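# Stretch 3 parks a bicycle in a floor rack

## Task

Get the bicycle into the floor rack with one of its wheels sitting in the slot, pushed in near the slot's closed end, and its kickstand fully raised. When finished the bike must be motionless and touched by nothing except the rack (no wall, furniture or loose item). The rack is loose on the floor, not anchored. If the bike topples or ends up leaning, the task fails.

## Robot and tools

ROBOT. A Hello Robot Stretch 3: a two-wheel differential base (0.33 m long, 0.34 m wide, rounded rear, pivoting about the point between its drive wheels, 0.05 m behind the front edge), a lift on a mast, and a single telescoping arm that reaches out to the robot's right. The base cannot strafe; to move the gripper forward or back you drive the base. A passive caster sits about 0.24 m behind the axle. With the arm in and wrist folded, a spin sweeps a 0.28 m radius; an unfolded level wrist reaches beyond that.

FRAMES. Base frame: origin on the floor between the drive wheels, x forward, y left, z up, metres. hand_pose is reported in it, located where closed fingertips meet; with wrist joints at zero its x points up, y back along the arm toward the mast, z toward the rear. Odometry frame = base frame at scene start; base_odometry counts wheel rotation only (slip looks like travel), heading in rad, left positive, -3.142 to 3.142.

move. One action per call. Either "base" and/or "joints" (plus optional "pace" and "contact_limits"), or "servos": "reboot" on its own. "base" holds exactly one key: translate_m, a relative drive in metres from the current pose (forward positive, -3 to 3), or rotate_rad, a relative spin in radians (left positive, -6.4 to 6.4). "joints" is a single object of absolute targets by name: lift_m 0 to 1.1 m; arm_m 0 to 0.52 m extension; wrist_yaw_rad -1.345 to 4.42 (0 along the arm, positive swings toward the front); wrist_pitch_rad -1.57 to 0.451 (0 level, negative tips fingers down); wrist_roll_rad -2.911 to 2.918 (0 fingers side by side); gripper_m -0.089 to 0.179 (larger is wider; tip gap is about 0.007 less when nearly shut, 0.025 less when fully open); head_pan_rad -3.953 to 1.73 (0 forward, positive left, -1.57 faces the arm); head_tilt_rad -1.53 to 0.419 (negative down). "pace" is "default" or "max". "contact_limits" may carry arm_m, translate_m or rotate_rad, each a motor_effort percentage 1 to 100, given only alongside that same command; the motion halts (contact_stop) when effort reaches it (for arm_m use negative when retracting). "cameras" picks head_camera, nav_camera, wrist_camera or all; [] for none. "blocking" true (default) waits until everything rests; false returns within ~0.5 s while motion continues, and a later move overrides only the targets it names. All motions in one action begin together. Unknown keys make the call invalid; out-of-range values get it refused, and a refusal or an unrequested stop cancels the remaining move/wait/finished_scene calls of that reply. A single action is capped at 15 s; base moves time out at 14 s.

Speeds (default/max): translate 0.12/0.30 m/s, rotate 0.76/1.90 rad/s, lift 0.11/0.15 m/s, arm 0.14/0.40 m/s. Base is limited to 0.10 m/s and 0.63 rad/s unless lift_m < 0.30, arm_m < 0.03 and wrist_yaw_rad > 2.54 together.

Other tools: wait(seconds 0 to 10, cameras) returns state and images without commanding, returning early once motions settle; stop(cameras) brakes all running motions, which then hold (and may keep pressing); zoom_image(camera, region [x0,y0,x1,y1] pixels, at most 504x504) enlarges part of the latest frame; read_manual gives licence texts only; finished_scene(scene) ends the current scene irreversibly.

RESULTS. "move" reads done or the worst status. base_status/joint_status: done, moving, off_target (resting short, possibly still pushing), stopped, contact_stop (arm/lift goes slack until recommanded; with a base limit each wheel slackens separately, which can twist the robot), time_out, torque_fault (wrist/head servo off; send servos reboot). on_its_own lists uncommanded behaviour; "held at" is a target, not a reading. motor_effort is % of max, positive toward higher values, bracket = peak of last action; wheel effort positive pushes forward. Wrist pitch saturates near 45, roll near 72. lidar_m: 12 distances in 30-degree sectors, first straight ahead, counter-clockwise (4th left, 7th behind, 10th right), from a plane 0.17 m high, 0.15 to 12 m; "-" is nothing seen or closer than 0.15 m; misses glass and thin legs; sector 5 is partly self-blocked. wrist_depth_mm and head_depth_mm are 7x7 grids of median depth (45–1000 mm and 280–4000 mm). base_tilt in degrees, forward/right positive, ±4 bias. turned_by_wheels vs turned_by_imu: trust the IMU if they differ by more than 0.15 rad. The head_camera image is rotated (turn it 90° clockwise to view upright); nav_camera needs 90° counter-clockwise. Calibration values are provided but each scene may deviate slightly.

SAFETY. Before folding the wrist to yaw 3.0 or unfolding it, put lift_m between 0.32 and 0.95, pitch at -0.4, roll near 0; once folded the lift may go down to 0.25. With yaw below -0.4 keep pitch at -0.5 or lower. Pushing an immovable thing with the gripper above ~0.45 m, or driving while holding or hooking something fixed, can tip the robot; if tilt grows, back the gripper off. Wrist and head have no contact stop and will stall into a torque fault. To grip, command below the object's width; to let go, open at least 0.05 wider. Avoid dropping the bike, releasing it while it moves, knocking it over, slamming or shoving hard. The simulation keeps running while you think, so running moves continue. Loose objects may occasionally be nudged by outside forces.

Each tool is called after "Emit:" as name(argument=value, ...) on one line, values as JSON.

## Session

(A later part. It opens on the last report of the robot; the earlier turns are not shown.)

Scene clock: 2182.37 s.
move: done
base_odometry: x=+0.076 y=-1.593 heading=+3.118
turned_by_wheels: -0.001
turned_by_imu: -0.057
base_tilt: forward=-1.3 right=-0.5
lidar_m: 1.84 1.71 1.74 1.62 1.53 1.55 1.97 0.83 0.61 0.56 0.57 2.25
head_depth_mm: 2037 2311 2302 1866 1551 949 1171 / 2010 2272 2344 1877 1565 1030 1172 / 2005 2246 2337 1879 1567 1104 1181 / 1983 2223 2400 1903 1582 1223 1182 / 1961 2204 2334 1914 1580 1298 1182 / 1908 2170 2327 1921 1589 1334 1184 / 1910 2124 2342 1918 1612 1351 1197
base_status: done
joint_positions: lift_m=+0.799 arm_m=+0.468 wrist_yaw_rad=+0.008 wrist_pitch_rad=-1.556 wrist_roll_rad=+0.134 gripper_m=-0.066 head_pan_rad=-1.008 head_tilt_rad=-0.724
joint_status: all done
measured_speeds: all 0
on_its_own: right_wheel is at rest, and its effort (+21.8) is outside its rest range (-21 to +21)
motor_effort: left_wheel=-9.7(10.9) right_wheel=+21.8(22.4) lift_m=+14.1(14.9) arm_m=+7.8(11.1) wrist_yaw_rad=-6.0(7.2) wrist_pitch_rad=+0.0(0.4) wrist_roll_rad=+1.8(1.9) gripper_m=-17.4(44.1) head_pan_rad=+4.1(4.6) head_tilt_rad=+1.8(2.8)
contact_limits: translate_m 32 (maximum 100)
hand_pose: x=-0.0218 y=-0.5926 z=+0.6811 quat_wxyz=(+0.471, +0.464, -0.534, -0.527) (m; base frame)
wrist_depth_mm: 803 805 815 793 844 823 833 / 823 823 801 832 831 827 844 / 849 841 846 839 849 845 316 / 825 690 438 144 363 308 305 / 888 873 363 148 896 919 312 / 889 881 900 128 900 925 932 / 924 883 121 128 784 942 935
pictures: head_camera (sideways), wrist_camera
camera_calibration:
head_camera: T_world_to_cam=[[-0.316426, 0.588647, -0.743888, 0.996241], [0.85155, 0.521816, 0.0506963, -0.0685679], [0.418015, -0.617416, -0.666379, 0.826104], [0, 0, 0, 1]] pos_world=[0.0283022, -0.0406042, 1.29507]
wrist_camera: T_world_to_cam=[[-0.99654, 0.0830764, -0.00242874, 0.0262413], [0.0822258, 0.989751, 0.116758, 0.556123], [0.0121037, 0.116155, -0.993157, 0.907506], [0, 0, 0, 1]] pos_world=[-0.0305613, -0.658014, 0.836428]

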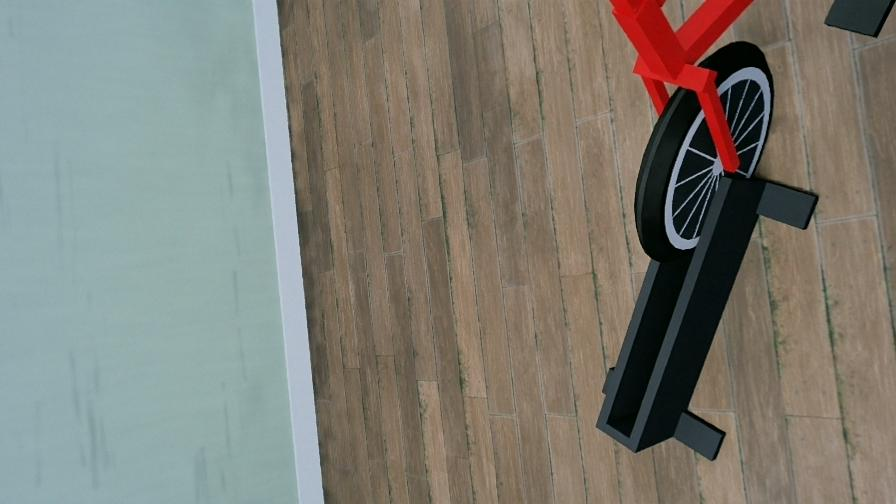

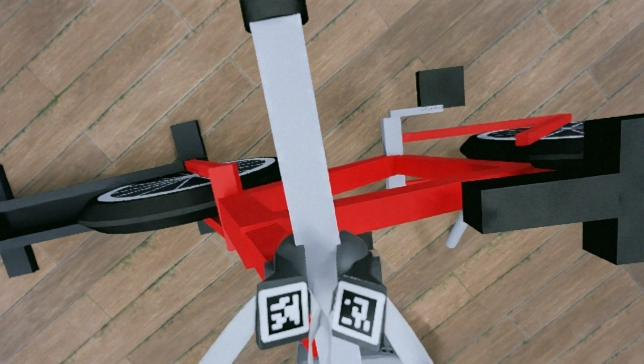

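Emit:
move(base={"rotate_rad": 0.06}, joints={"wrist_roll_rad": 0.12, "gripper_m": -0.07, "lift_m": 0.8}, cameras=["wrist_camera", "head_camera"])

Emit:
zoom_image(camera="wrist_camera", region=[0, 110, 300, 280])

Emit:
zoom_image(camera="head_camera", region=[520, 30, 850, 504])

Scene clock: 2191.40 s.
move: done
base_odometry: x=+0.076 y=-1.593 heading=-3.106
turned_by_wheels: +0.059
turned_by_imu: +0.016
base_tilt: forward=-1.4 right=-0.4
lidar_m: 1.83 1.72 1.74 1.61 1.52 1.55 1.99 0.81 0.60 0.57 0.58 2.26
head_depth_mm: 2020 2295 2346 1859 1552 953 1165 / 2009 2281 2345 1883 1558 1033 1178 / 1992 2252 2377 1891 1569 1116 1173 / 1973 2222 2366 1897 1579 1239 1182 / 1966 2200 2374 1903 1588 1300 1190 / 1935 2171 2322 1931 1601 1329 1195 / 1898 2136 2328 1936 1615 1344 1203
base_status: done
joint_positions: lift_m=+0.800 arm_m=+0.468 wrist_yaw_rad=+0.009 wrist_pitch_rad=-1.556 wrist_roll_rad=+0.116 gripper_m=-0.067 head_pan_rad=-1.008 head_tilt_rad=-0.724
joint_status: all done
measured_speeds: all 0
on_its_own: right_wheel is at rest, and its effort (+26.7) is outside its rest range (-21 to +21); wrist_yaw_rad is at rest, and its effort (-9.6) is outside its rest range (-9 to +9)
motor_effort: left_wheel=-16.7(20.8) right_wheel=+26.7(29.0) lift_m=+27.8(28.6) arm_m=-5.2(6.4) wrist_yaw_rad=-9.6(9.6) wrist_pitch_rad=+0.1(0.3) wrist_roll_rad=+1.3(1.8) gripper_m=-8.7(49.3) head_pan_rad=+4.1(4.4) head_tilt_rad=+2.1(2.2)
hand_pose: x=-0.0218 y=-0.5927 z=+0.6821 quat_wxyz=(+0.476, +0.469, -0.530, -0.522) (m; base frame)
wrist_depth_mm: 782 810 820 801 821 809 814 / 822 822 843 831 875 838 857 / 827 844 832 838 847 842 845 / 862 696 435 143 392 308 303 / 874 879 374 148 906 311 312 / 848 863 890 128 942 896 942 / 928 884 120 127 775 916 933
pictures: head_camera (sideways), wrist_camera
camera_calibration:
head_camera: T_world_to_cam=[[-0.316426, 0.588647, -0.743888, 0.996241], [0.85155, 0.521816, 0.0506963, -0.0685679], [0.418015, -0.617416, -0.666379, 0.826104], [0, 0, 0, 1]] pos_world=[0.0283022, -0.0406042, 1.29507]
wrist_camera: T_world_to_cam=[[-0.997965, 0.0637194, -0.00218285, 0.0145534], [0.063031, 0.991178, 0.116592, 0.556585], [0.00959277, 0.116217, -0.993177, 0.908504], [0, 0, 0, 1]] pos_world=[-0.0292734, -0.658186, 0.837444]

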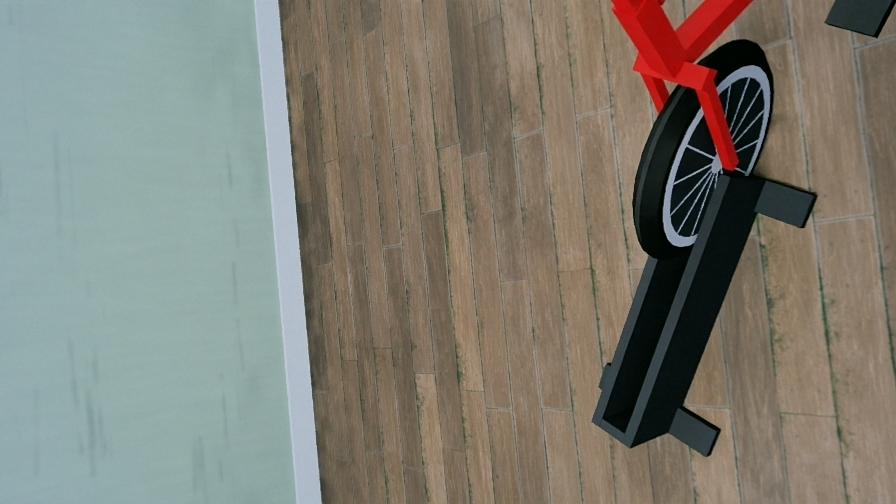

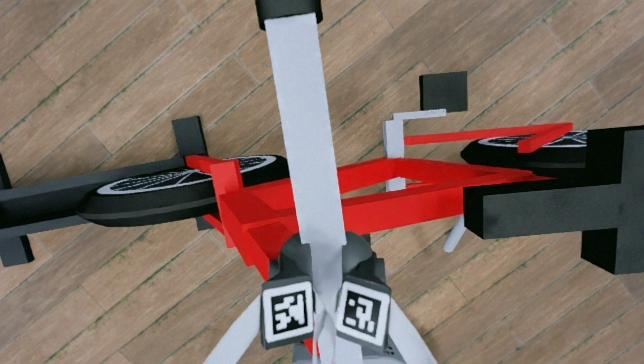

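Scaled by 1.680.

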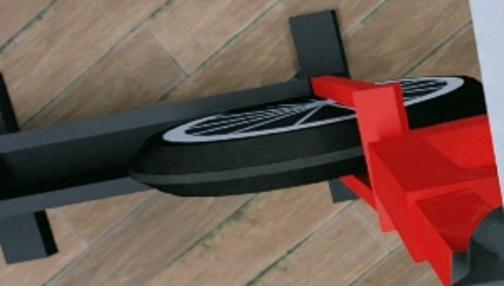

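Scaled by 1.063 from the camera's 896x504 image, which has a finer 1280x720 frame.

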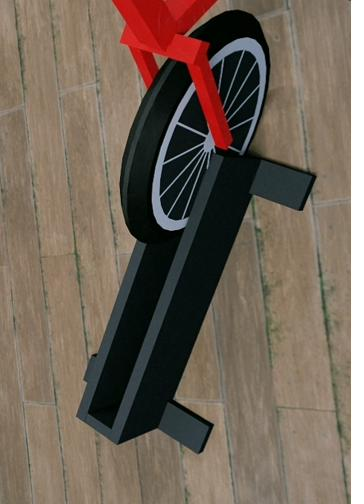

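Emit:
zoom_image(camera="head_camera", region=[620, 30, 840, 280])

Emit:
zoom_image(camera="wrist_camera", region=[60, 100, 300, 250])

Scaled by 2.016 from the camera's 896x504 image, which has a finer 1280x720 frame.

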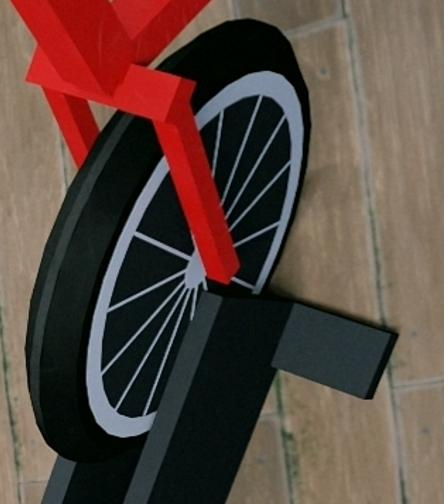

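Scaled by 2.100.

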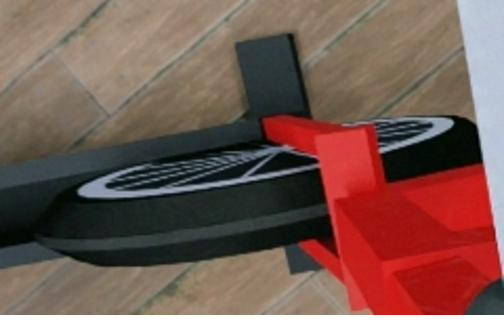

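Emit:
move(joints={"lift_m": 0.809, "gripper_m": -0.075}, cameras=[])

Emit:
move(base={"translate_m": 0.04}, joints={"lift_m": 0.811, "gripper_m": -0.075}, contact_limits={"translate_m": 42}, cameras=["wrist_camera", "head_camera"])

Scene clock: 2206.03 s.
move: done
base_odometry: x=+0.076 y=-1.593 heading=-3.106
turned_by_wheels: +0.000
turned_by_imu: +0.000
base_tilt: forward=-1.3 right=-0.4
lidar_m: 1.83 1.72 1.75 1.61 1.53 1.55 1.99 0.81 0.60 0.57 0.57 2.26
head_depth_mm: 2024 2286 2324 1856 1564 953 1167 / 2010 2272 2338 1870 1564 1037 1172 / 1986 2246 2334 1894 1590 1116 1178 / 1982 2232 2372 1893 1575 1243 1183 / 1963 2199 2379 1917 1600 1304 1189 / 1929 2168 2358 1923 1588 1331 1200 / 1906 2143 2356 1935 1595 1352 1197
base_status: not commanded
joint_positions: lift_m=+0.809 arm_m=+0.468 wrist_yaw_rad=+0.009 wrist_pitch_rad=-1.547 wrist_roll_rad=+0.116 gripper_m=-0.074 head_pan_rad=-1.008 head_tilt_rad=-0.724
joint_status: all done
measured_speeds: all 0
on_its_own: right_wheel is at rest, and its effort (+23.6) is outside its rest range (-21 to +21)
motor_effort: left_wheel=-15.4(17.1) right_wheel=+23.6(26.9) lift_m=+41.1(41.2) arm_m=-11.3(11.6) wrist_yaw_rad=-8.0(8.9) wrist_pitch_rad=-1.6(2.1) wrist_roll_rad=+1.2(1.4) gripper_m=-29.7(73.6) head_pan_rad=+4.0(4.5) head_tilt_rad=+2.1(2.5)
hand_pose: x=-0.0218 y=-0.5949 z=+0.6910 quat_wxyz=(+0.478, +0.467, -0.532, -0.520) (m; base frame)
wrist_depth_mm: 800 813 810 825 835 820 810 / 804 834 847 851 864 855 837 / 854 830 859 831 875 877 855 / 891 691 441 150 554 316 312 / 881 912 461 154 925 340 314 / 890 897 882 128 882 934 950 / 873 926 119 123 779 940 919
pictures: none
No camera images: "cameras" was empty.

Scene clock: 2207.47 s.
move: done
base_odometry: x=+0.036 y=-1.595 heading=-3.105
turned_by_wheels: +0.000
turned_by_imu: +0.000
base_tilt: forward=-1.3 right=-0.4
lidar_m: 1.79 1.69 1.71 1.63 1.55 1.57 2.03 0.81 0.59 0.56 0.57 2.24
head_depth_mm: 2000 2295 2331 1850 1555 1026 1167 / 1994 2252 2324 1873 1553 1032 1181 / 1975 2224 2350 1882 1573 1090 1188 / 1958 2195 2364 1892 1585 1204 1182 / 1939 2156 2349 1927 1588 1303 1188 / 1921 2161 2333 1920 1609 1321 1190 / 1898 2144 2320 1928 1599 1375 1196
base_status: done
joint_positions: lift_m=+0.811 arm_m=+0.468 wrist_yaw_rad=+0.003 wrist_pitch_rad=-1.553 wrist_roll_rad=+0.115 gripper_m=-0.071 head_pan_rad=-1.008 head_tilt_rad=-0.724
joint_status: all done
measured_speeds: all 0
motor_effort: left_wheel=+8.1(20.1) right_wheel=-7.5(41.3) lift_m=+19.6(43.0) arm_m=-14.6(14.6) wrist_yaw_rad=-2.1(10.2) wrist_pitch_rad=-0.3(2.2) wrist_roll_rad=+1.7(1.9) gripper_m=-20.1(29.8) head_pan_rad=+3.8(4.5) head_tilt_rad=+1.8(2.5)
contact_limits: translate_m 42 (maximum 100)
hand_pose: x=-0.0217 y=-0.5934 z=+0.6932 quat_wxyz=(+0.476, +0.467, -0.531, -0.523) (m; base frame)
wrist_depth_mm: 825 830 139 817 809 850 834 / 846 873 852 823 860 846 868 / 877 867 827 878 849 851 338 / 852 710 438 356 400 310 313 / 884 902 494 157 885 926 315 / 927 915 127 128 931 920 934 / 916 919 121 125 948 987 966
pictures: head_camera (sideways), wrist_camera
camera_calibration:
head_camera: T_world_to_cam=[[-0.316428, 0.588646, -0.743888, 0.996241], [0.851549, 0.521818, 0.0506963, -0.0685679], [0.418016, -0.617416, -0.666379, 0.826104], [0, 0, 0, 1]] pos_world=[0.0283023, -0.0406042, 1.29507]
wrist_camera: T_world_to_cam=[[-0.997651, 0.0684597, -0.00236441, 0.0176908], [0.0677463, 0.991186, 0.113842, 0.55801], [0.0101372, 0.113414, -0.993496, 0.918101], [0, 0, 0, 1]] pos_world=[-0.0294609, -0.658429, 0.848646]

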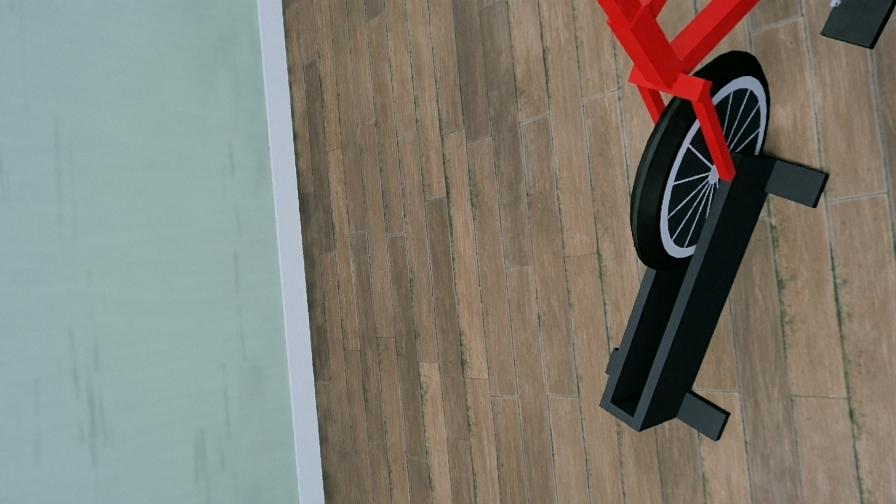

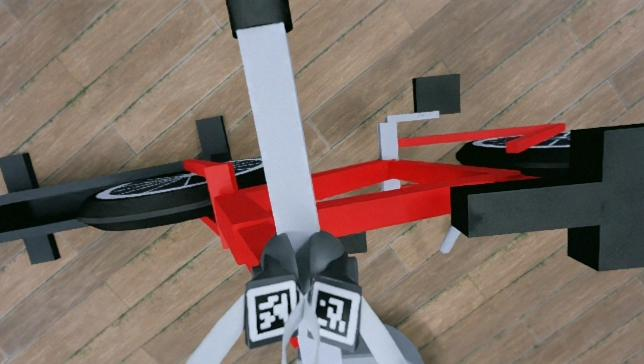

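Emit:
move(base={"translate_m": 0.08}, joints={"lift_m": 0.804, "gripper_m": -0.07, "wrist_roll_rad": 0.08}, contact_limits={"translate_m": 38}, cameras=["wrist_camera", "head_camera"])

Scene clock: 2212.20 s.
move: contact_stop
base_odometry: x=-0.044 y=-1.597 heading=-3.105
turned_by_wheels: +0.000
turned_by_imu: -0.008
base_tilt: forward=-1.3 right=-0.5
lidar_m: 1.73 1.62 1.64 1.69 1.59 1.61 2.06 0.82 0.59 0.56 0.56 2.19
head_depth_mm: 1975 2236 2307 1850 1561 950 1169 / 1938 2202 2333 1875 1569 1020 1167 / 1925 2174 2363 1895 1574 1077 1173 / 1900 2153 2313 1898 1575 1189 1180 / 1886 2145 2284 1924 1601 1289 1189 / 1885 2111 2300 1933 1595 1321 1196 / 1852 2070 2295 1927 1599 1371 1193
base_status: done
joint_positions: lift_m=+0.810 arm_m=+0.468 wrist_yaw_rad=+0.003 wrist_pitch_rad=-1.556 wrist_roll_rad=+0.078 gripper_m=-0.069 head_pan_rad=-1.008 head_tilt_rad=-0.724
joint_status: lift_m contact_stop (moved -0.001 of -0.007); the others done
measured_speeds: all 0
on_its_own: lift_m is slack since a contact_stop (your +0.804 is given up)
motor_effort: left_wheel=+0.6(11.4) right_wheel=-1.8(25.1) lift_m=+26.1(26.8) arm_m=-9.1(15.9) wrist_yaw_rad=-3.1(6.4) wrist_pitch_rad=+0.1(0.6) wrist_roll_rad=+0.8(0.8) gripper_m=-16.6(17.5) head_pan_rad=+4.0(4.6) head_tilt_rad=+2.1(2.4)
contact_limits: translate_m 38 (maximum 100)
hand_pose: x=-0.0217 y=-0.5926 z=+0.6919 quat_wxyz=(+0.484, +0.477, -0.522, -0.515) (m; base frame)
wrist_depth_mm: 823 830 140 853 807 825 816 / 832 799 842 864 860 848 846 / 841 837 831 855 862 867 859 / 839 710 438 354 600 332 309 / 883 874 429 156 920 315 314 / 893 902 925 128 921 936 936 / 918 931 121 128 937 929 967
pictures: head_camera (sideways), wrist_camera
camera_calibration:
head_camera: T_world_to_cam=[[-0.316435, 0.588642, -0.743888, 0.996241], [0.851542, 0.521829, 0.0506963, -0.0685679], [0.418024, -0.61741, -0.666379, 0.826104], [0, 0, 0, 1]] pos_world=[0.0283028, -0.0406039, 1.29507]
wrist_camera: T_world_to_cam=[[-0.999493, 0.0317959, -0.0016284, -0.00463393], [0.0313882, 0.99266, 0.116795, 0.555421], [0.00533006, 0.116685, -0.993155, 0.918328], [0, 0, 0, 1]] pos_world=[-0.02696, -0.658352, 0.847163]

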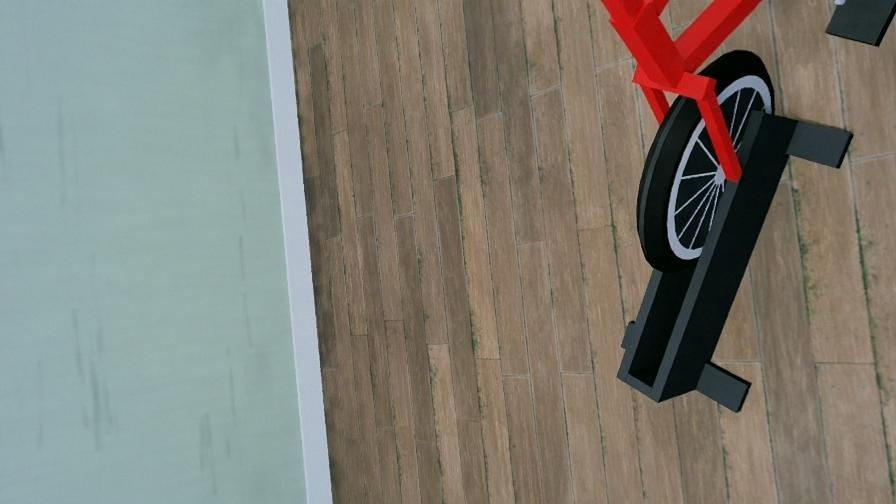

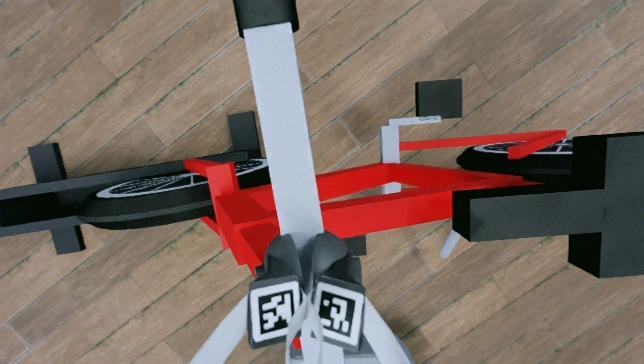

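Emit:
move(base={"translate_m": 0.1}, joints={"gripper_m": -0.07, "wrist_roll_rad": 0.06}, contact_limits={"translate_m": 35}, cameras=["wrist_camera", "head_camera"])

Scene clock: 2216.77 s.
move: done
base_odometry: x=-0.144 y=-1.601 heading=-3.105
turned_by_wheels: +0.000
turned_by_imu: +0.001
base_tilt: forward=-1.3 right=-0.5
lidar_m: 1.65 1.54 1.57 1.74 1.65 1.67 2.14 0.82 0.59 0.55 0.55 2.13
head_depth_mm: 1918 2172 2329 1865 1577 944 1175 / 1907 2142 2307 1888 1577 1010 1136 / 1877 2110 2300 1871 1574 1069 1175 / 1853 2101 2312 1896 1583 1178 1183 / 1847 2080 2280 1911 1590 1273 1181 / 1826 2039 2257 1921 1592 1362 1193 / 1814 2037 2264 1939 1606 1373 1198
base_status: done
joint_positions: lift_m=+0.810 arm_m=+0.468 wrist_yaw_rad=+0.003 wrist_pitch_rad=-1.556 wrist_roll_rad=+0.058 gripper_m=-0.069 head_pan_rad=-1.008 head_tilt_rad=-0.724
joint_status: all done
measured_speeds: all 0
on_its_own: lift_m is slack since a contact_stop (your +0.804 is given up)
motor_effort: left_wheel=+2.3(6.4) right_wheel=-0.7(13.1) lift_m=+25.8(27.0) arm_m=+16.0(16.5) wrist_yaw_rad=-1.5(3.6) wrist_pitch_rad=-0.2(0.3) wrist_roll_rad=+0.3(0.8) gripper_m=-16.9(17.8) head_pan_rad=+3.9(4.7) head_tilt_rad=+1.7(2.5)
contact_limits: translate_m 35 (maximum 100)
hand_pose: x=-0.0217 y=-0.5926 z=+0.6919 quat_wxyz=(+0.490, +0.482, -0.517, -0.510) (m; base frame)
wrist_depth_mm: 806 821 815 809 844 822 837 / 816 851 829 841 835 853 856 / 868 841 871 875 856 849 843 / 851 702 442 512 626 337 312 / 880 880 420 156 949 312 313 / 905 890 155 127 902 934 934 / 934 936 123 127 951 979 931
pictures: head_camera (sideways), wrist_camera
camera_calibration:
head_camera: T_world_to_cam=[[-0.316435, 0.588642, -0.743888, 0.996241], [0.851542, 0.521829, 0.0506963, -0.0685679], [0.418024, -0.61741, -0.666379, 0.826104], [0, 0, 0, 1]] pos_world=[0.0283028, -0.0406039, 1.29507]
wrist_camera: T_world_to_cam=[[-0.999925, 0.0121354, -0.00135291, -0.0164843], [0.0118944, 0.993088, 0.116768, 0.555296], [0.00276059, 0.116743, -0.993158, 0.918311], [0, 0, 0, 1]] pos_world=[-0.0256231, -0.658465, 0.847165]

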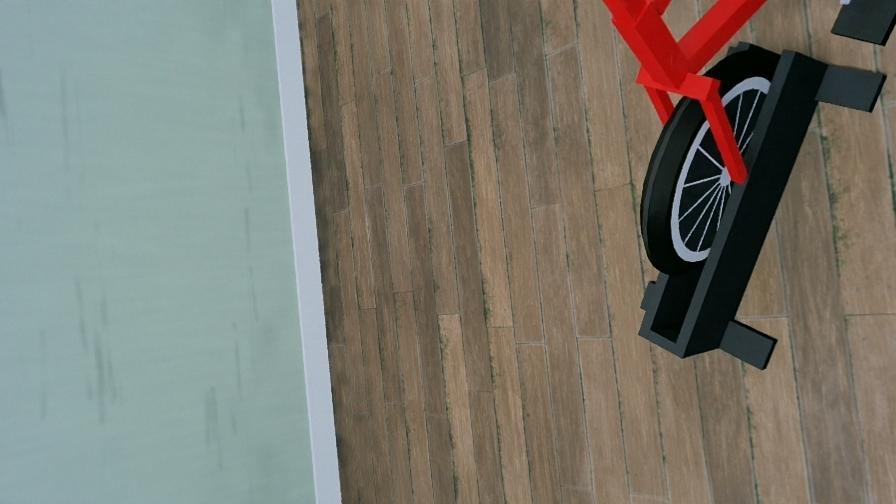

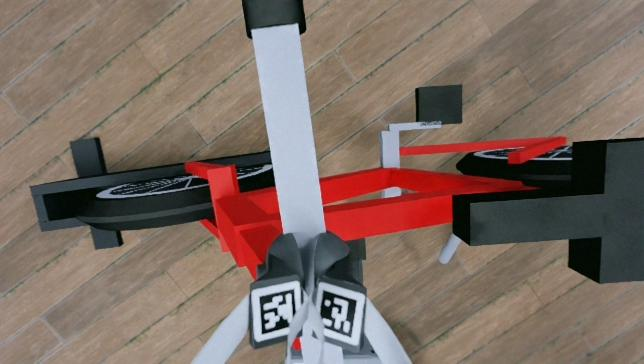

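Emit:
move(base={"translate_m": 0.09}, joints={"gripper_m": -0.07}, contact_limits={"translate_m": 30}, cameras=["wrist_camera", "head_camera"])

Emit:
zoom_image(camera="wrist_camera", region=[0, 110, 300, 280])

Emit:
zoom_image(camera="head_camera", region=[600, 30, 896, 450])

Scene clock: 2223.23 s.
move: done
base_odometry: x=-0.234 y=-1.604 heading=-3.105
turned_by_wheels: +0.000
turned_by_imu: +0.001
base_tilt: forward=-1.3 right=-0.4
lidar_m: 1.57 1.47 1.49 1.80 1.70 1.72 2.21 0.81 0.58 0.54 0.54 2.08
head_depth_mm: 1865 2110 2282 1862 1557 945 1090 / 1858 2093 2264 1866 1574 997 1133 / 1825 2065 2279 1901 1571 1053 1166 / 1815 2040 2240 1884 1582 1165 1184 / 1790 2014 2233 1908 1589 1339 1185 / 1784 1986 2270 1911 1589 1360 1189 / 1743 1961 2194 1927 1604 1373 1196
base_status: done
joint_positions: lift_m=+0.810 arm_m=+0.468 wrist_yaw_rad=+0.003 wrist_pitch_rad=-1.556 wrist_roll_rad=+0.058 gripper_m=-0.069 head_pan_rad=-1.008 head_tilt_rad=-0.724
joint_status: all done
measured_speeds: all 0
on_its_own: lift_m is slack since a contact_stop (your +0.804 is given up)
motor_effort: left_wheel=+2.4(6.9) right_wheel=-0.3(9.8) lift_m=+26.2(26.9) arm_m=+15.4(16.8) wrist_yaw_rad=-3.4(3.8) wrist_pitch_rad=+0.1(0.3) wrist_roll_rad=+0.6(0.9) gripper_m=-16.8(17.3) head_pan_rad=+4.5(4.6) head_tilt_rad=+1.8(2.4)
contact_limits: translate_m 30 (maximum 100)
hand_pose: x=-0.0217 y=-0.5927 z=+0.6919 quat_wxyz=(+0.490, +0.482, -0.517, -0.510) (m; base frame)
wrist_depth_mm: 807 820 805 821 826 827 829 / 820 832 837 819 832 869 866 / 865 864 848 852 655 878 851 / 852 786 511 518 632 345 307 / 897 879 352 156 772 316 312 / 930 934 904 127 894 937 909 / 909 929 121 127 940 948 973
pictures: head_camera (sideways), wrist_camera
camera_calibration:
head_camera: T_world_to_cam=[[-0.316436, 0.588642, -0.743888, 0.996241], [0.851542, 0.52183, 0.0506963, -0.0685679], [0.418025, -0.61741, -0.666379, 0.826104], [0, 0, 0, 1]] pos_world=[0.0283028, -0.0406039, 1.29507]
wrist_camera: T_world_to_cam=[[-0.999929, 0.0118044, -0.00134908, -0.0166828], [0.0115663, 0.993099, 0.116708, 0.555363], [0.00271743, 0.116684, -0.993165, 0.918282], [0, 0, 0, 1]] pos_world=[-0.0256005, -0.658482, 0.847168]

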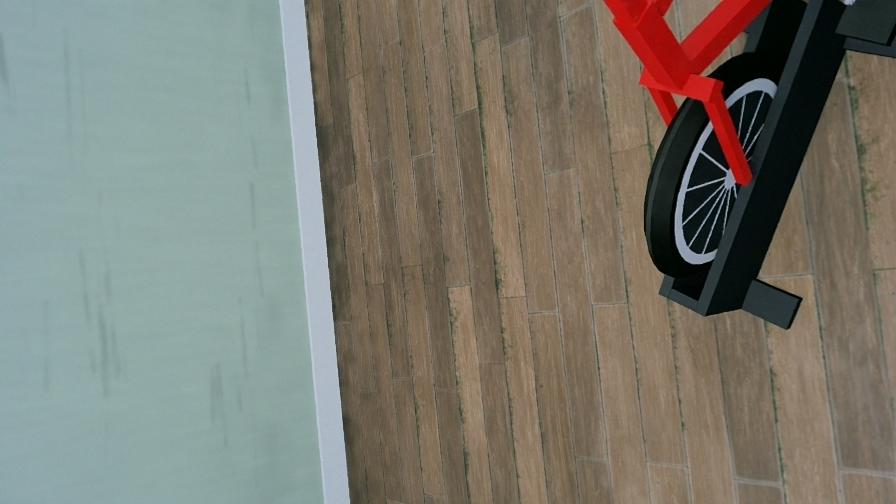

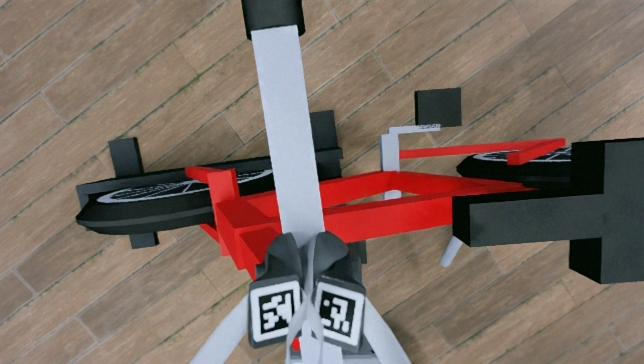

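Scaled by 1.680.

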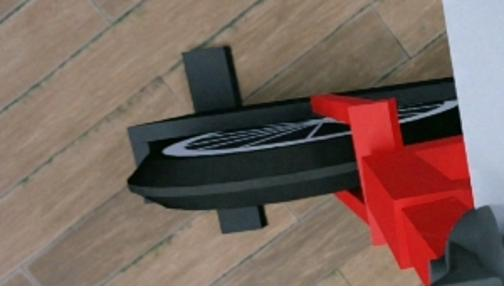

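Scaled by 1.200 from the camera's 896x504 image, which has a finer 1280x720 frame.

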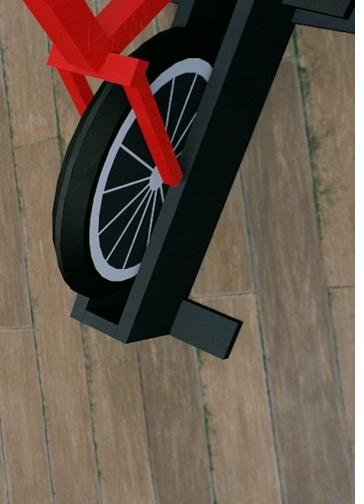

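Emit:
move(base={"translate_m": 0.04}, joints={"gripper_m": -0.07}, contact_limits={"translate_m": 25}, cameras=["wrist_camera", "head_camera"])

Emit:
zoom_image(camera="head_camera", region=[600, 30, 896, 450])

Scene clock: 2230.30 s.
move: done
base_odometry: x=-0.273 y=-1.606 heading=-3.105
turned_by_wheels: +0.000
turned_by_imu: +0.000
base_tilt: forward=-1.3 right=-0.4
lidar_m: 1.54 1.44 1.46 1.83 1.72 1.75 2.24 0.81 0.58 0.53 0.54 2.05
head_depth_mm: 1838 2105 2261 1859 1558 936 1089 / 1835 2081 2260 1882 1569 998 1132 / 1810 2047 2264 1876 1574 1045 1166 / 1792 2013 2225 1899 1589 1167 1182 / 1763 2000 2227 1903 1584 1363 1193 / 1766 1969 2189 1925 1585 1364 1192 / 1746 1950 2172 1938 1608 1364 1201
base_status: done
joint_positions: lift_m=+0.810 arm_m=+0.468 wrist_yaw_rad=+0.003 wrist_pitch_rad=-1.556 wrist_roll_rad=+0.058 gripper_m=-0.069 head_pan_rad=-1.008 head_tilt_rad=-0.724
joint_status: all done
measured_speeds: all 0
on_its_own: lift_m is slack since a contact_stop (your +0.804 is given up)
motor_effort: left_wheel=+0.9(6.5) right_wheel=+3.4(10.6) lift_m=+26.0(27.3) arm_m=+12.4(14.2) wrist_yaw_rad=-2.1(3.9) wrist_pitch_rad=+0.1(0.3) wrist_roll_rad=+0.6(0.8) gripper_m=-16.9(17.8) head_pan_rad=+3.6(4.9) head_tilt_rad=+1.3(2.5)
contact_limits: translate_m 25 (maximum 100)
hand_pose: x=-0.0217 y=-0.5927 z=+0.6919 quat_wxyz=(+0.490, +0.482, -0.517, -0.510) (m; base frame)
wrist_depth_mm: 812 805 803 825 830 838 815 / 825 832 842 842 855 831 852 / 854 831 883 152 871 871 846 / 872 831 527 154 642 395 312 / 878 894 357 156 796 311 316 / 908 884 933 127 913 920 942 / 905 929 122 125 945 923 946
pictures: head_camera (sideways), wrist_camera
camera_calibration:
head_camera: T_world_to_cam=[[-0.316436, 0.588642, -0.743888, 0.996241], [0.851542, 0.52183, 0.0506963, -0.0685679], [0.418025, -0.61741, -0.666379, 0.826104], [0, 0, 0, 1]] pos_world=[0.0283029, -0.0406039, 1.29507]
wrist_camera: T_world_to_cam=[[-0.999929, 0.0118065, -0.00134971, -0.0166809], [0.0115684, 0.993104, 0.116664, 0.555407], [0.00271779, 0.11664, -0.993171, 0.91826], [0, 0, 0, 1]] pos_world=[-0.0256006, -0.658486, 0.84717]

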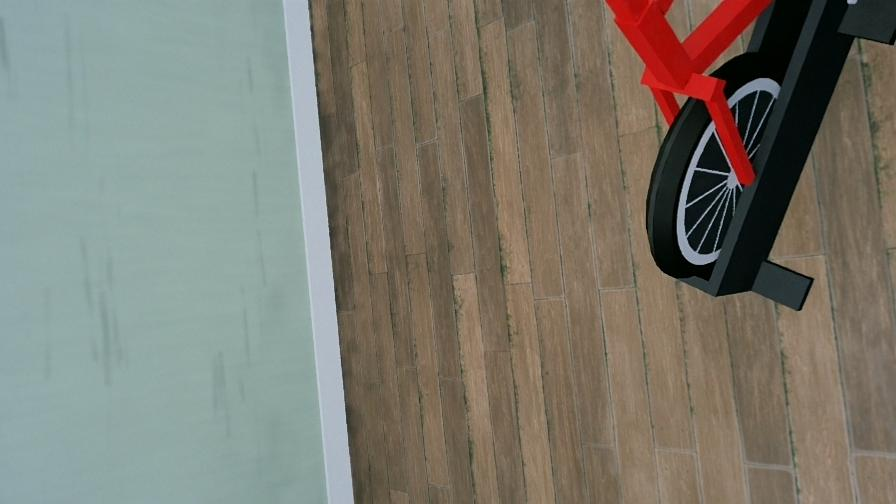

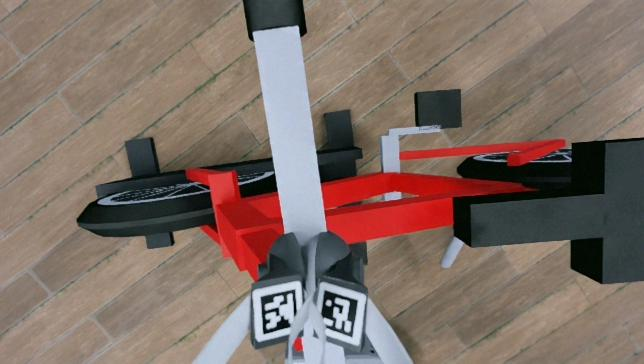

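Scaled by 1.200 from the camera's 896x504 image, which has a finer 1280x720 frame.

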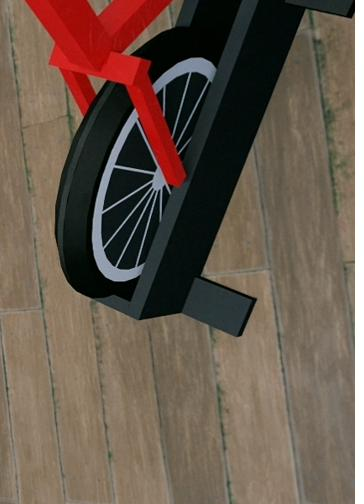

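Emit:
move(base={"translate_m": 0.03}, joints={"gripper_m": -0.07}, contact_limits={"translate_m": 25}, cameras=["wrist_camera", "head_camera"])

Emit:
zoom_image(camera="head_camera", region=[600, 30, 896, 450])

Scene clock: 2234.47 s.
move: contact_stop
base_odometry: x=-0.295 y=-1.606 heading=+3.125
turned_by_wheels: -0.053
turned_by_imu: -0.052
base_tilt: forward=-1.3 right=-0.4
lidar_m: 1.55 1.42 1.43 1.76 1.71 1.75 2.16 0.85 0.60 0.53 0.53 2.03
head_depth_mm: 1869 2125 2314 1870 1557 929 1094 / 1843 2098 2266 1872 1561 988 1136 / 1815 2058 2261 1889 1581 1047 1158 / 1795 2020 2226 1894 1584 1143 1184 / 1760 1975 2238 1902 1581 1364 1187 / 1729 1958 2162 1920 1589 1363 1183 / 1713 1918 2183 1930 1608 1373 1198
base_status: translate_m contact_stop (by the wheels' count: +0.0216 of +0.0300)
joint_positions: lift_m=+0.810 arm_m=+0.468 wrist_yaw_rad=+0.005 wrist_pitch_rad=-1.556 wrist_roll_rad=+0.056 gripper_m=-0.069 head_pan_rad=-1.008 head_tilt_rad=-0.723
joint_status: all done
measured_speeds: all 0
on_its_own: a drive wheel is slack since a contact_stop; lift_m is slack since a contact_stop (your +0.804 is given up)
motor_effort: left_wheel=+1.1(10.6) right_wheel=-0.2(27.2) lift_m=+26.1(27.0) arm_m=+8.2(11.7) wrist_yaw_rad=-3.9(6.6) wrist_pitch_rad=+0.1(0.7) wrist_roll_rad=+0.9(1.3) gripper_m=-18.1(19.3) head_pan_rad=+3.8(4.7) head_tilt_rad=+1.7(2.3)
contact_limits: translate_m 25 (maximum 100)
hand_pose: x=-0.0217 y=-0.5927 z=+0.6919 quat_wxyz=(+0.491, +0.483, -0.516, -0.509) (m; base frame)
wrist_depth_mm: 843 801 143 801 834 842 804 / 824 814 835 834 824 850 863 / 844 853 844 840 856 867 343 / 875 852 526 155 603 312 307 / 921 887 386 157 936 922 315 / 897 928 291 128 938 942 945 / 922 894 120 126 927 959 944
pictures: head_camera (sideways), wrist_camera
camera_calibration:
head_camera: T_world_to_cam=[[-0.316197, 0.588051, -0.744456, 0.99698], [0.85143, 0.52201, 0.0507073, -0.0685815], [0.418432, -0.617819, -0.665743, 0.825274], [0, 0, 0, 1]] pos_world=[0.0283128, -0.040605, 1.29511]
wrist_camera: T_world_to_cam=[[-0.999961, 0.00872345, -0.00133263, -0.0185584], [0.00850844, 0.993136, 0.116655, 0.555377], [0.00234112, 0.116639, -0.993172, 0.918253], [0, 0, 0, 1]] pos_world=[-0.0254328, -0.658507, 0.847171]

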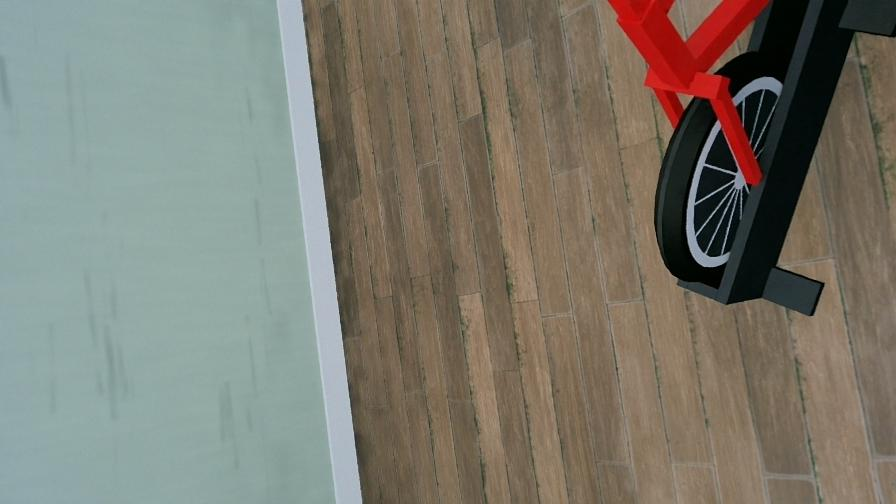

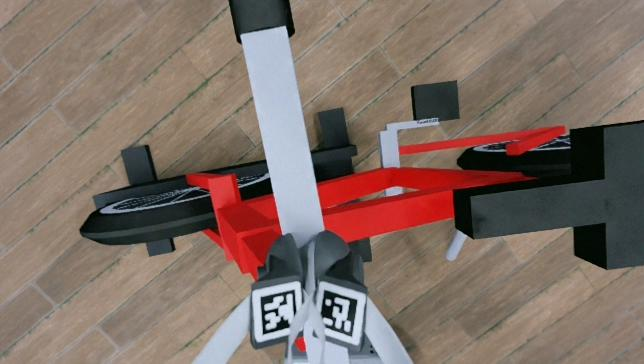

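Scaled by 1.200 from the camera's 896x504 image, which has a finer 1280x720 frame.

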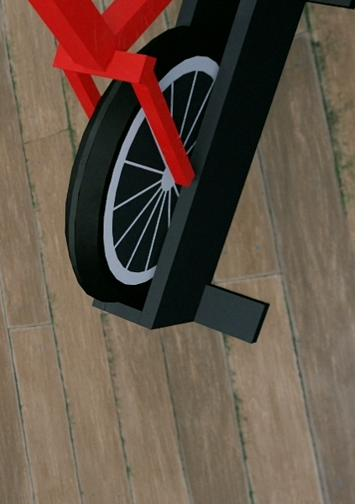

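Emit:
move(joints={"arm_m": 0.443, "gripper_m": -0.06}, cameras=["head_camera"])

Emit:
move(joints={"arm_m": 0.42, "gripper_m": -0.06}, cameras=["head_camera", "wrist_camera"])

Scene clock: 2241.43 s.
move: done
base_odometry: x=-0.295 y=-1.606 heading=+3.125
turned_by_wheels: +0.000
turned_by_imu: +0.000
base_tilt: forward=-1.3 right=-0.5
lidar_m: 1.55 1.42 1.43 1.77 1.71 1.75 2.16 0.85 0.60 0.52 0.53 2.02
head_depth_mm: 1866 2116 2289 1869 1563 921 1091 / 1850 2073 2294 1882 1568 985 1131 / 1821 2048 2250 1882 1576 1042 1159 / 1789 2038 2218 1911 1585 1142 1186 / 1771 1959 2237 1902 1596 1361 1190 / 1736 1966 2165 1921 1592 1363 1195 / 1705 1914 2204 1936 1605 1374 1195
base_status: not commanded
joint_positions: lift_m=+0.810 arm_m=+0.443 wrist_yaw_rad=+0.005 wrist_pitch_rad=-1.556 wrist_roll_rad=+0.056 gripper_m=-0.059 head_pan_rad=-1.008 head_tilt_rad=-0.723
joint_status: all done
measured_speeds: all 0
on_its_own: a drive wheel is slack since a contact_stop; lift_m is slack since a contact_stop (your +0.804 is given up)
motor_effort: left_wheel=+1.2(2.0) right_wheel=-0.1(0.4) lift_m=+26.3(27.0) arm_m=-12.9(19.2) wrist_yaw_rad=-3.7(5.0) wrist_pitch_rad=+0.0(0.4) wrist_roll_rad=+0.9(1.3) gripper_m=-11.8(35.5) head_pan_rad=+3.9(4.4) head_tilt_rad=+1.5(2.1)
contact_limits: translate_m 25 (maximum 100)
hand_pose: x=-0.0217 y=-0.5676 z=+0.6919 quat_wxyz=(+0.490, +0.483, -0.516, -0.509) (m; base frame)
wrist_depth_mm: 810 814 140 828 817 838 815 / 839 818 862 864 845 857 852 / 843 834 864 827 853 693 325 / 861 733 439 343 366 314 312 / 876 899 359 155 899 927 317 / 901 908 906 128 906 924 927 / 926 915 122 124 940 945 981
pictures: head_camera (sideways)
camera_calibration:
head_camera: T_world_to_cam=[[-0.316197, 0.588051, -0.744456, 0.996981], [0.851431, 0.52201, 0.0507073, -0.0685815], [0.418432, -0.617819, -0.665743, 0.825274], [0, 0, 0, 1]] pos_world=[0.0283128, -0.040605, 1.29511]

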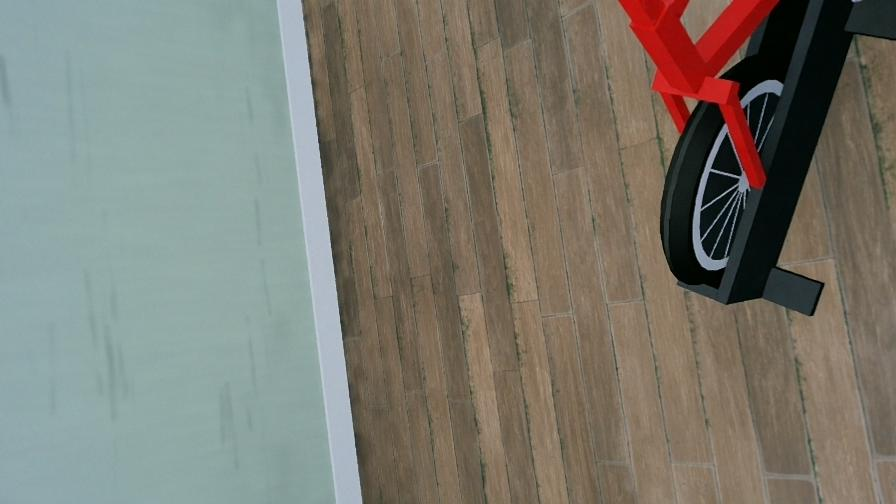

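Scene clock: 2242.53 s.
move: done
base_odometry: x=-0.295 y=-1.606 heading=+3.125
turned_by_wheels: +0.000
turned_by_imu: +0.000
base_tilt: forward=-1.3 right=-0.4
lidar_m: 1.55 1.42 1.43 1.76 1.70 1.75 2.16 0.84 0.60 0.52 0.52 2.02
head_depth_mm: 1866 2133 2318 1871 1552 918 1092 / 1837 2081 2256 1893 1575 985 1126 / 1821 2063 2264 1883 1571 1046 1161 / 1793 2014 2194 1909 1581 1135 1185 / 1762 1986 2211 1923 1597 1356 1192 / 1739 1975 2170 1937 1607 1365 1201 / 1716 1920 2193 1943 1598 1373 1196
base_status: not commanded
joint_positions: lift_m=+0.810 arm_m=+0.420 wrist_yaw_rad=+0.005 wrist_pitch_rad=-1.511 wrist_roll_rad=+0.056 gripper_m=-0.059 head_pan_rad=-1.008 head_tilt_rad=-0.723
joint_status: all done
measured_speeds: all 0
on_its_own: a drive wheel is slack since a contact_stop; lift_m is slack since a contact_stop (your +0.804 is given up)
motor_effort: left_wheel=+1.4(2.2) right_wheel=-0.2(0.4) lift_m=+26.1(26.5) arm_m=-17.6(23.4) wrist_yaw_rad=-2.9(5.0) wrist_pitch_rad=-8.2(8.6) wrist_roll_rad=+0.8(1.3) gripper_m=-11.5(12.5) head_pan_rad=+4.5(4.5) head_tilt_rad=+1.2(2.2)
contact_limits: translate_m 25 (maximum 100)
hand_pose: x=-0.0217 y=-0.5561 z=+0.6918 quat_wxyz=(+0.501, +0.472, -0.527, -0.498) (m; base frame)
wrist_depth_mm: 830 835 142 850 829 857 832 / 826 825 854 862 839 872 892 / 846 868 872 890 877 854 343 / 872 863 609 154 614 309 313 / 873 897 368 155 902 910 315 / 871 867 893 128 896 923 892 / 899 889 120 126 901 950 937
pictures: head_camera (sideways), wrist_camera
camera_calibration:
head_camera: T_world_to_cam=[[-0.316197, 0.588051, -0.744456, 0.996981], [0.85143, 0.522011, 0.0507073, -0.0685815], [0.418433, -0.617819, -0.665743, 0.825274], [0, 0, 0, 1]] pos_world=[0.0283128, -0.040605, 1.29511]
wrist_camera: T_world_to_cam=[[-0.999962, 0.00846524, -0.00191159, -0.0185681], [0.00830497, 0.997351, 0.072269, 0.552132], [0.0025183, 0.0722504, -0.997383, 0.89212], [0, 0, 0, 1]] pos_world=[-0.0253995, -0.614968, 0.849848]

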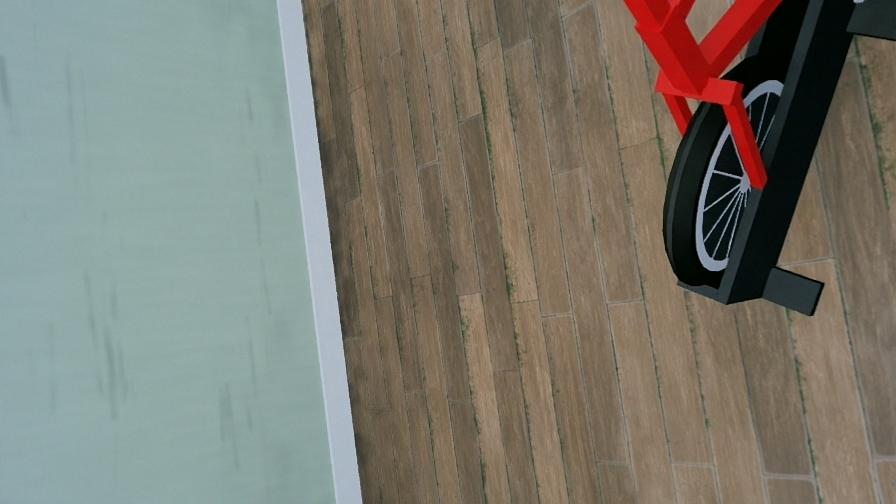

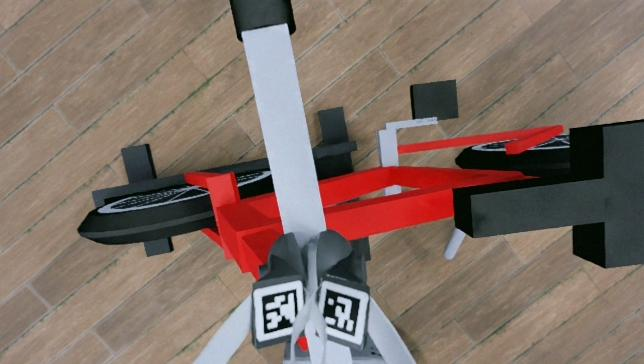

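Emit:
move(joints={"arm_m": 0.43, "gripper_m": -0.03}, cameras=[])

Emit:
move(joints={"gripper_m": 0.0}, cameras=["wrist_camera"])

Emit:
move(joints={"gripper_m": 0.1}, cameras=["head_camera", "wrist_camera"])

Scene clock: 2247.00 s.
move: done
base_odometry: x=-0.295 y=-1.606 heading=+3.125
turned_by_wheels: +0.000
turned_by_imu: +0.000
base_tilt: forward=-1.4 right=-0.5
lidar_m: 1.55 1.42 1.43 1.77 1.71 1.75 2.16 0.85 0.60 0.52 0.52 2.02
head_depth_mm: 1893 2142 2291 1874 1553 920 1095 / 1837 2084 2270 1878 1559 988 1135 / 1810 2059 2249 1887 1577 1043 1159 / 1795 2029 2220 1888 1575 1143 1184 / 1760 1983 2219 1914 1588 1365 1185 / 1731 1964 2177 1925 1598 1364 1186 / 1718 1915 2168 1930 1594 1372 1198
base_status: not commanded
joint_positions: lift_m=+0.811 arm_m=+0.430 wrist_yaw_rad=+0.005 wrist_pitch_rad=-1.541 wrist_roll_rad=+0.054 gripper_m=-0.030 head_pan_rad=-1.008 head_tilt_rad=-0.723
joint_status: all done
measured_speeds: translate_m=+0.000 rotate_rad=+0.000 lift_m=+0.001 arm_m=+0.000 wrist_yaw_rad=+0.000 wrist_pitch_rad=+0.000 wrist_roll_rad=+0.000 head_pan_rad=+0.000 head_tilt_rad=+0.000
on_its_own: a drive wheel is slack since a contact_stop; lift_m is slack since a contact_stop (your +0.804 is given up)
motor_effort: left_wheel=+1.4(2.1) right_wheel=-0.1(0.4) lift_m=+25.1(27.0) arm_m=+14.2(21.2) wrist_yaw_rad=-3.2(5.2) wrist_pitch_rad=-2.9(8.3) wrist_roll_rad=+1.9(1.9) gripper_m=-8.8(72.2) head_pan_rad=+3.3(4.6) head_tilt_rad=+1.1(2.1)
contact_limits: translate_m 25 (maximum 100)
hand_pose: x=-0.0217 y=-0.5585 z=+0.6930 quat_wxyz=(+0.495, +0.480, -0.520, -0.505) (m; base frame)
wrist_depth_mm: 830 811 141 825 822 826 848 / 844 852 834 854 846 853 842 / 848 861 873 864 856 872 327 / 864 859 438 154 382 314 308 / 898 896 371 157 880 903 321 / 909 882 126 142 929 921 948 / 883 907 123 167 795 948 950
pictures: none
No camera images: "cameras" was empty.

Scene clock: 2247.83 s.
move: done
base_odometry: x=-0.295 y=-1.606 heading=+3.125
turned_by_wheels: +0.000
turned_by_imu: +0.000
base_tilt: forward=-1.4 right=-0.4
lidar_m: 1.55 1.42 1.43 1.77 1.71 1.75 2.16 0.84 0.60 0.52 0.52 2.03
head_depth_mm: 1859 2120 2314 1872 1558 916 1088 / 1840 2070 2264 1874 1573 985 1135 / 1814 2050 2276 1875 1572 1047 1159 / 1794 2033 2209 1898 1576 1140 1176 / 1772 1977 2236 1916 1591 1356 1184 / 1739 1934 2172 1922 1596 1370 1195 / 1705 1924 2161 1930 1609 1374 1192
base_status: not commanded
joint_positions: lift_m=+0.811 arm_m=+0.430 wrist_yaw_rad=+0.005 wrist_pitch_rad=-1.541 wrist_roll_rad=+0.054 gripper_m=+0.000 head_pan_rad=-1.008 head_tilt_rad=-0.723
joint_status: all done
measured_speeds: all 0
on_its_own: a drive wheel is slack since a contact_stop; lift_m is slack since a contact_stop (your +0.804 is given up)
motor_effort: left_wheel=+1.3(2.0) right_wheel=-0.1(0.4) lift_m=+26.0(26.5) arm_m=+14.6(15.3) wrist_yaw_rad=-4.3(5.1) wrist_pitch_rad=-2.7(3.0) wrist_roll_rad=+1.7(2.0) gripper_m=-3.5(74.7) head_pan_rad=+4.0(4.4) head_tilt_rad=+1.8(2.0)
contact_limits: translate_m 25 (maximum 100)
hand_pose: x=-0.0217 y=-0.5585 z=+0.6934 quat_wxyz=(+0.495, +0.480, -0.519, -0.505) (m; base frame)
wrist_depth_mm: 798 832 141 830 808 858 839 / 839 822 839 853 854 865 850 / 855 852 849 856 844 708 326 / 864 861 438 341 374 309 311 / 891 888 365 156 905 917 322 / 920 874 127 143 907 927 930 / 918 933 123 168 769 955 936
pictures: wrist_camera
camera_calibration:
wrist_camera: T_world_to_cam=[[-0.99998, 0.00617654, -0.00145719, -0.0201732], [0.00599611, 0.994786, 0.101808, 0.532428], [0.00207842, 0.101797, -0.994803, 0.908587], [0, 0, 0, 1]] pos_world=[-0.0252537, -0.622019, 0.84963]

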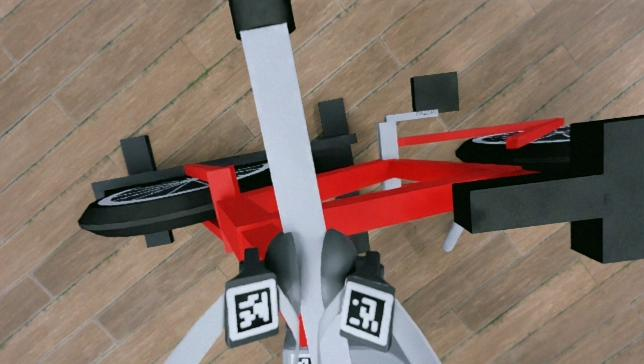

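Scene clock: 2249.37 s.
move: done
base_odometry: x=-0.295 y=-1.606 heading=+3.125
turned_by_wheels: +0.000
turned_by_imu: +0.000
base_tilt: forward=-1.3 right=-0.5
lidar_m: 1.55 1.42 1.43 1.77 1.71 1.75 2.17 0.85 0.60 0.52 0.53 2.03
head_depth_mm: 1874 2117 2285 1874 1563 921 1093 / 1856 2060 2280 1877 1562 979 1133 / 1809 2049 2247 1873 1582 1047 1158 / 1789 2010 2231 1904 1573 1133 1189 / 1757 1966 2239 1895 1589 1366 1194 / 1745 1980 2179 1926 1589 1372 1191 / 1709 1925 2199 1908 1608 1372 1192
base_status: not commanded
joint_positions: lift_m=+0.811 arm_m=+0.430 wrist_yaw_rad=+0.002 wrist_pitch_rad=-1.548 wrist_roll_rad=+0.055 gripper_m=+0.100 head_pan_rad=-1.008 head_tilt_rad=-0.723
joint_status: all done
measured_speeds: all 0
on_its_own: a drive wheel is slack since a contact_stop; lift_m is slack since a contact_stop (your +0.804 is given up)
motor_effort: left_wheel=+1.6(2.1) right_wheel=-0.1(0.4) lift_m=+26.0(26.7) arm_m=+12.9(14.1) wrist_yaw_rad=-2.8(5.0) wrist_pitch_rad=-1.3(3.0) wrist_roll_rad=+1.5(2.1) gripper_m=+1.1(79.5) head_pan_rad=+3.3(4.4) head_tilt_rad=+1.8(2.2)
contact_limits: translate_m 25 (maximum 100)
hand_pose: x=-0.0217 y=-0.5566 z=+0.6935 quat_wxyz=(+0.492, +0.481, -0.518, -0.508) (m; base frame)
wrist_depth_mm: 812 795 139 820 824 816 831 / 803 843 835 858 847 858 850 / 862 832 861 861 875 701 308 / 861 706 436 166 367 307 305 / 881 891 312 159 886 887 319 / 936 123 949 179 143 932 931 / 936 122 957 169 759 948 976
pictures: head_camera (sideways), wrist_camera
camera_calibration:
head_camera: T_world_to_cam=[[-0.316197, 0.588051, -0.744456, 0.996981], [0.85143, 0.52201, 0.0507073, -0.0685815], [0.418433, -0.617819, -0.665743, 0.825274], [0, 0, 0, 1]] pos_world=[0.0283128, -0.040605, 1.29511]
wrist_camera: T_world_to_cam=[[-0.999957, 0.00915094, -0.0013926, -0.0185434], [0.00894367, 0.993957, 0.109403, 0.524797], [0.00238533, 0.109386, -0.993996, 0.912191], [0, 0, 0, 1]] pos_world=[-0.0254121, -0.621237, 0.849274]

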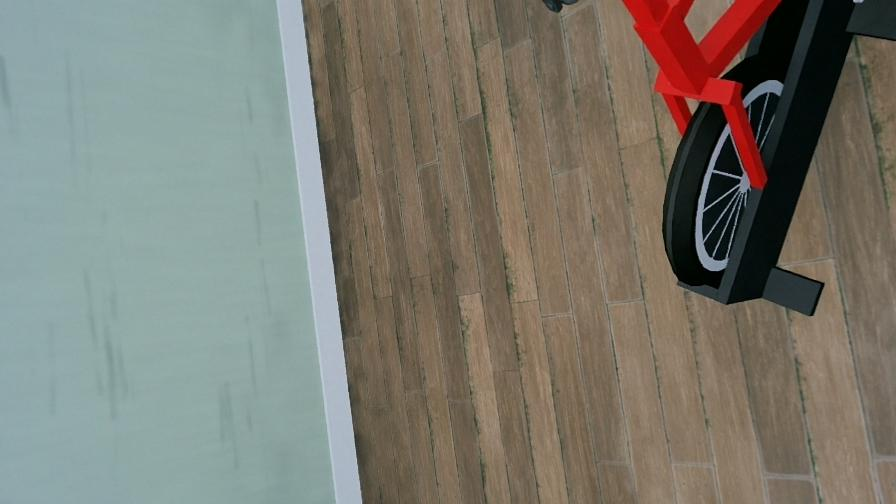

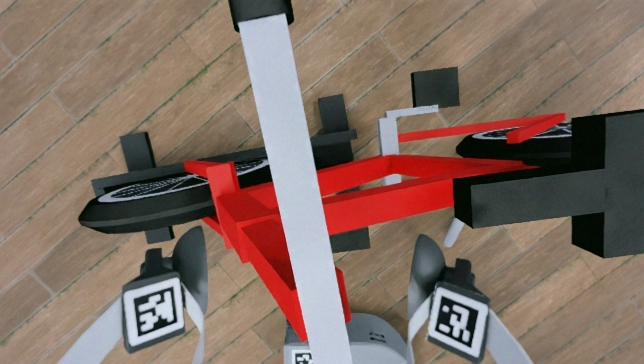

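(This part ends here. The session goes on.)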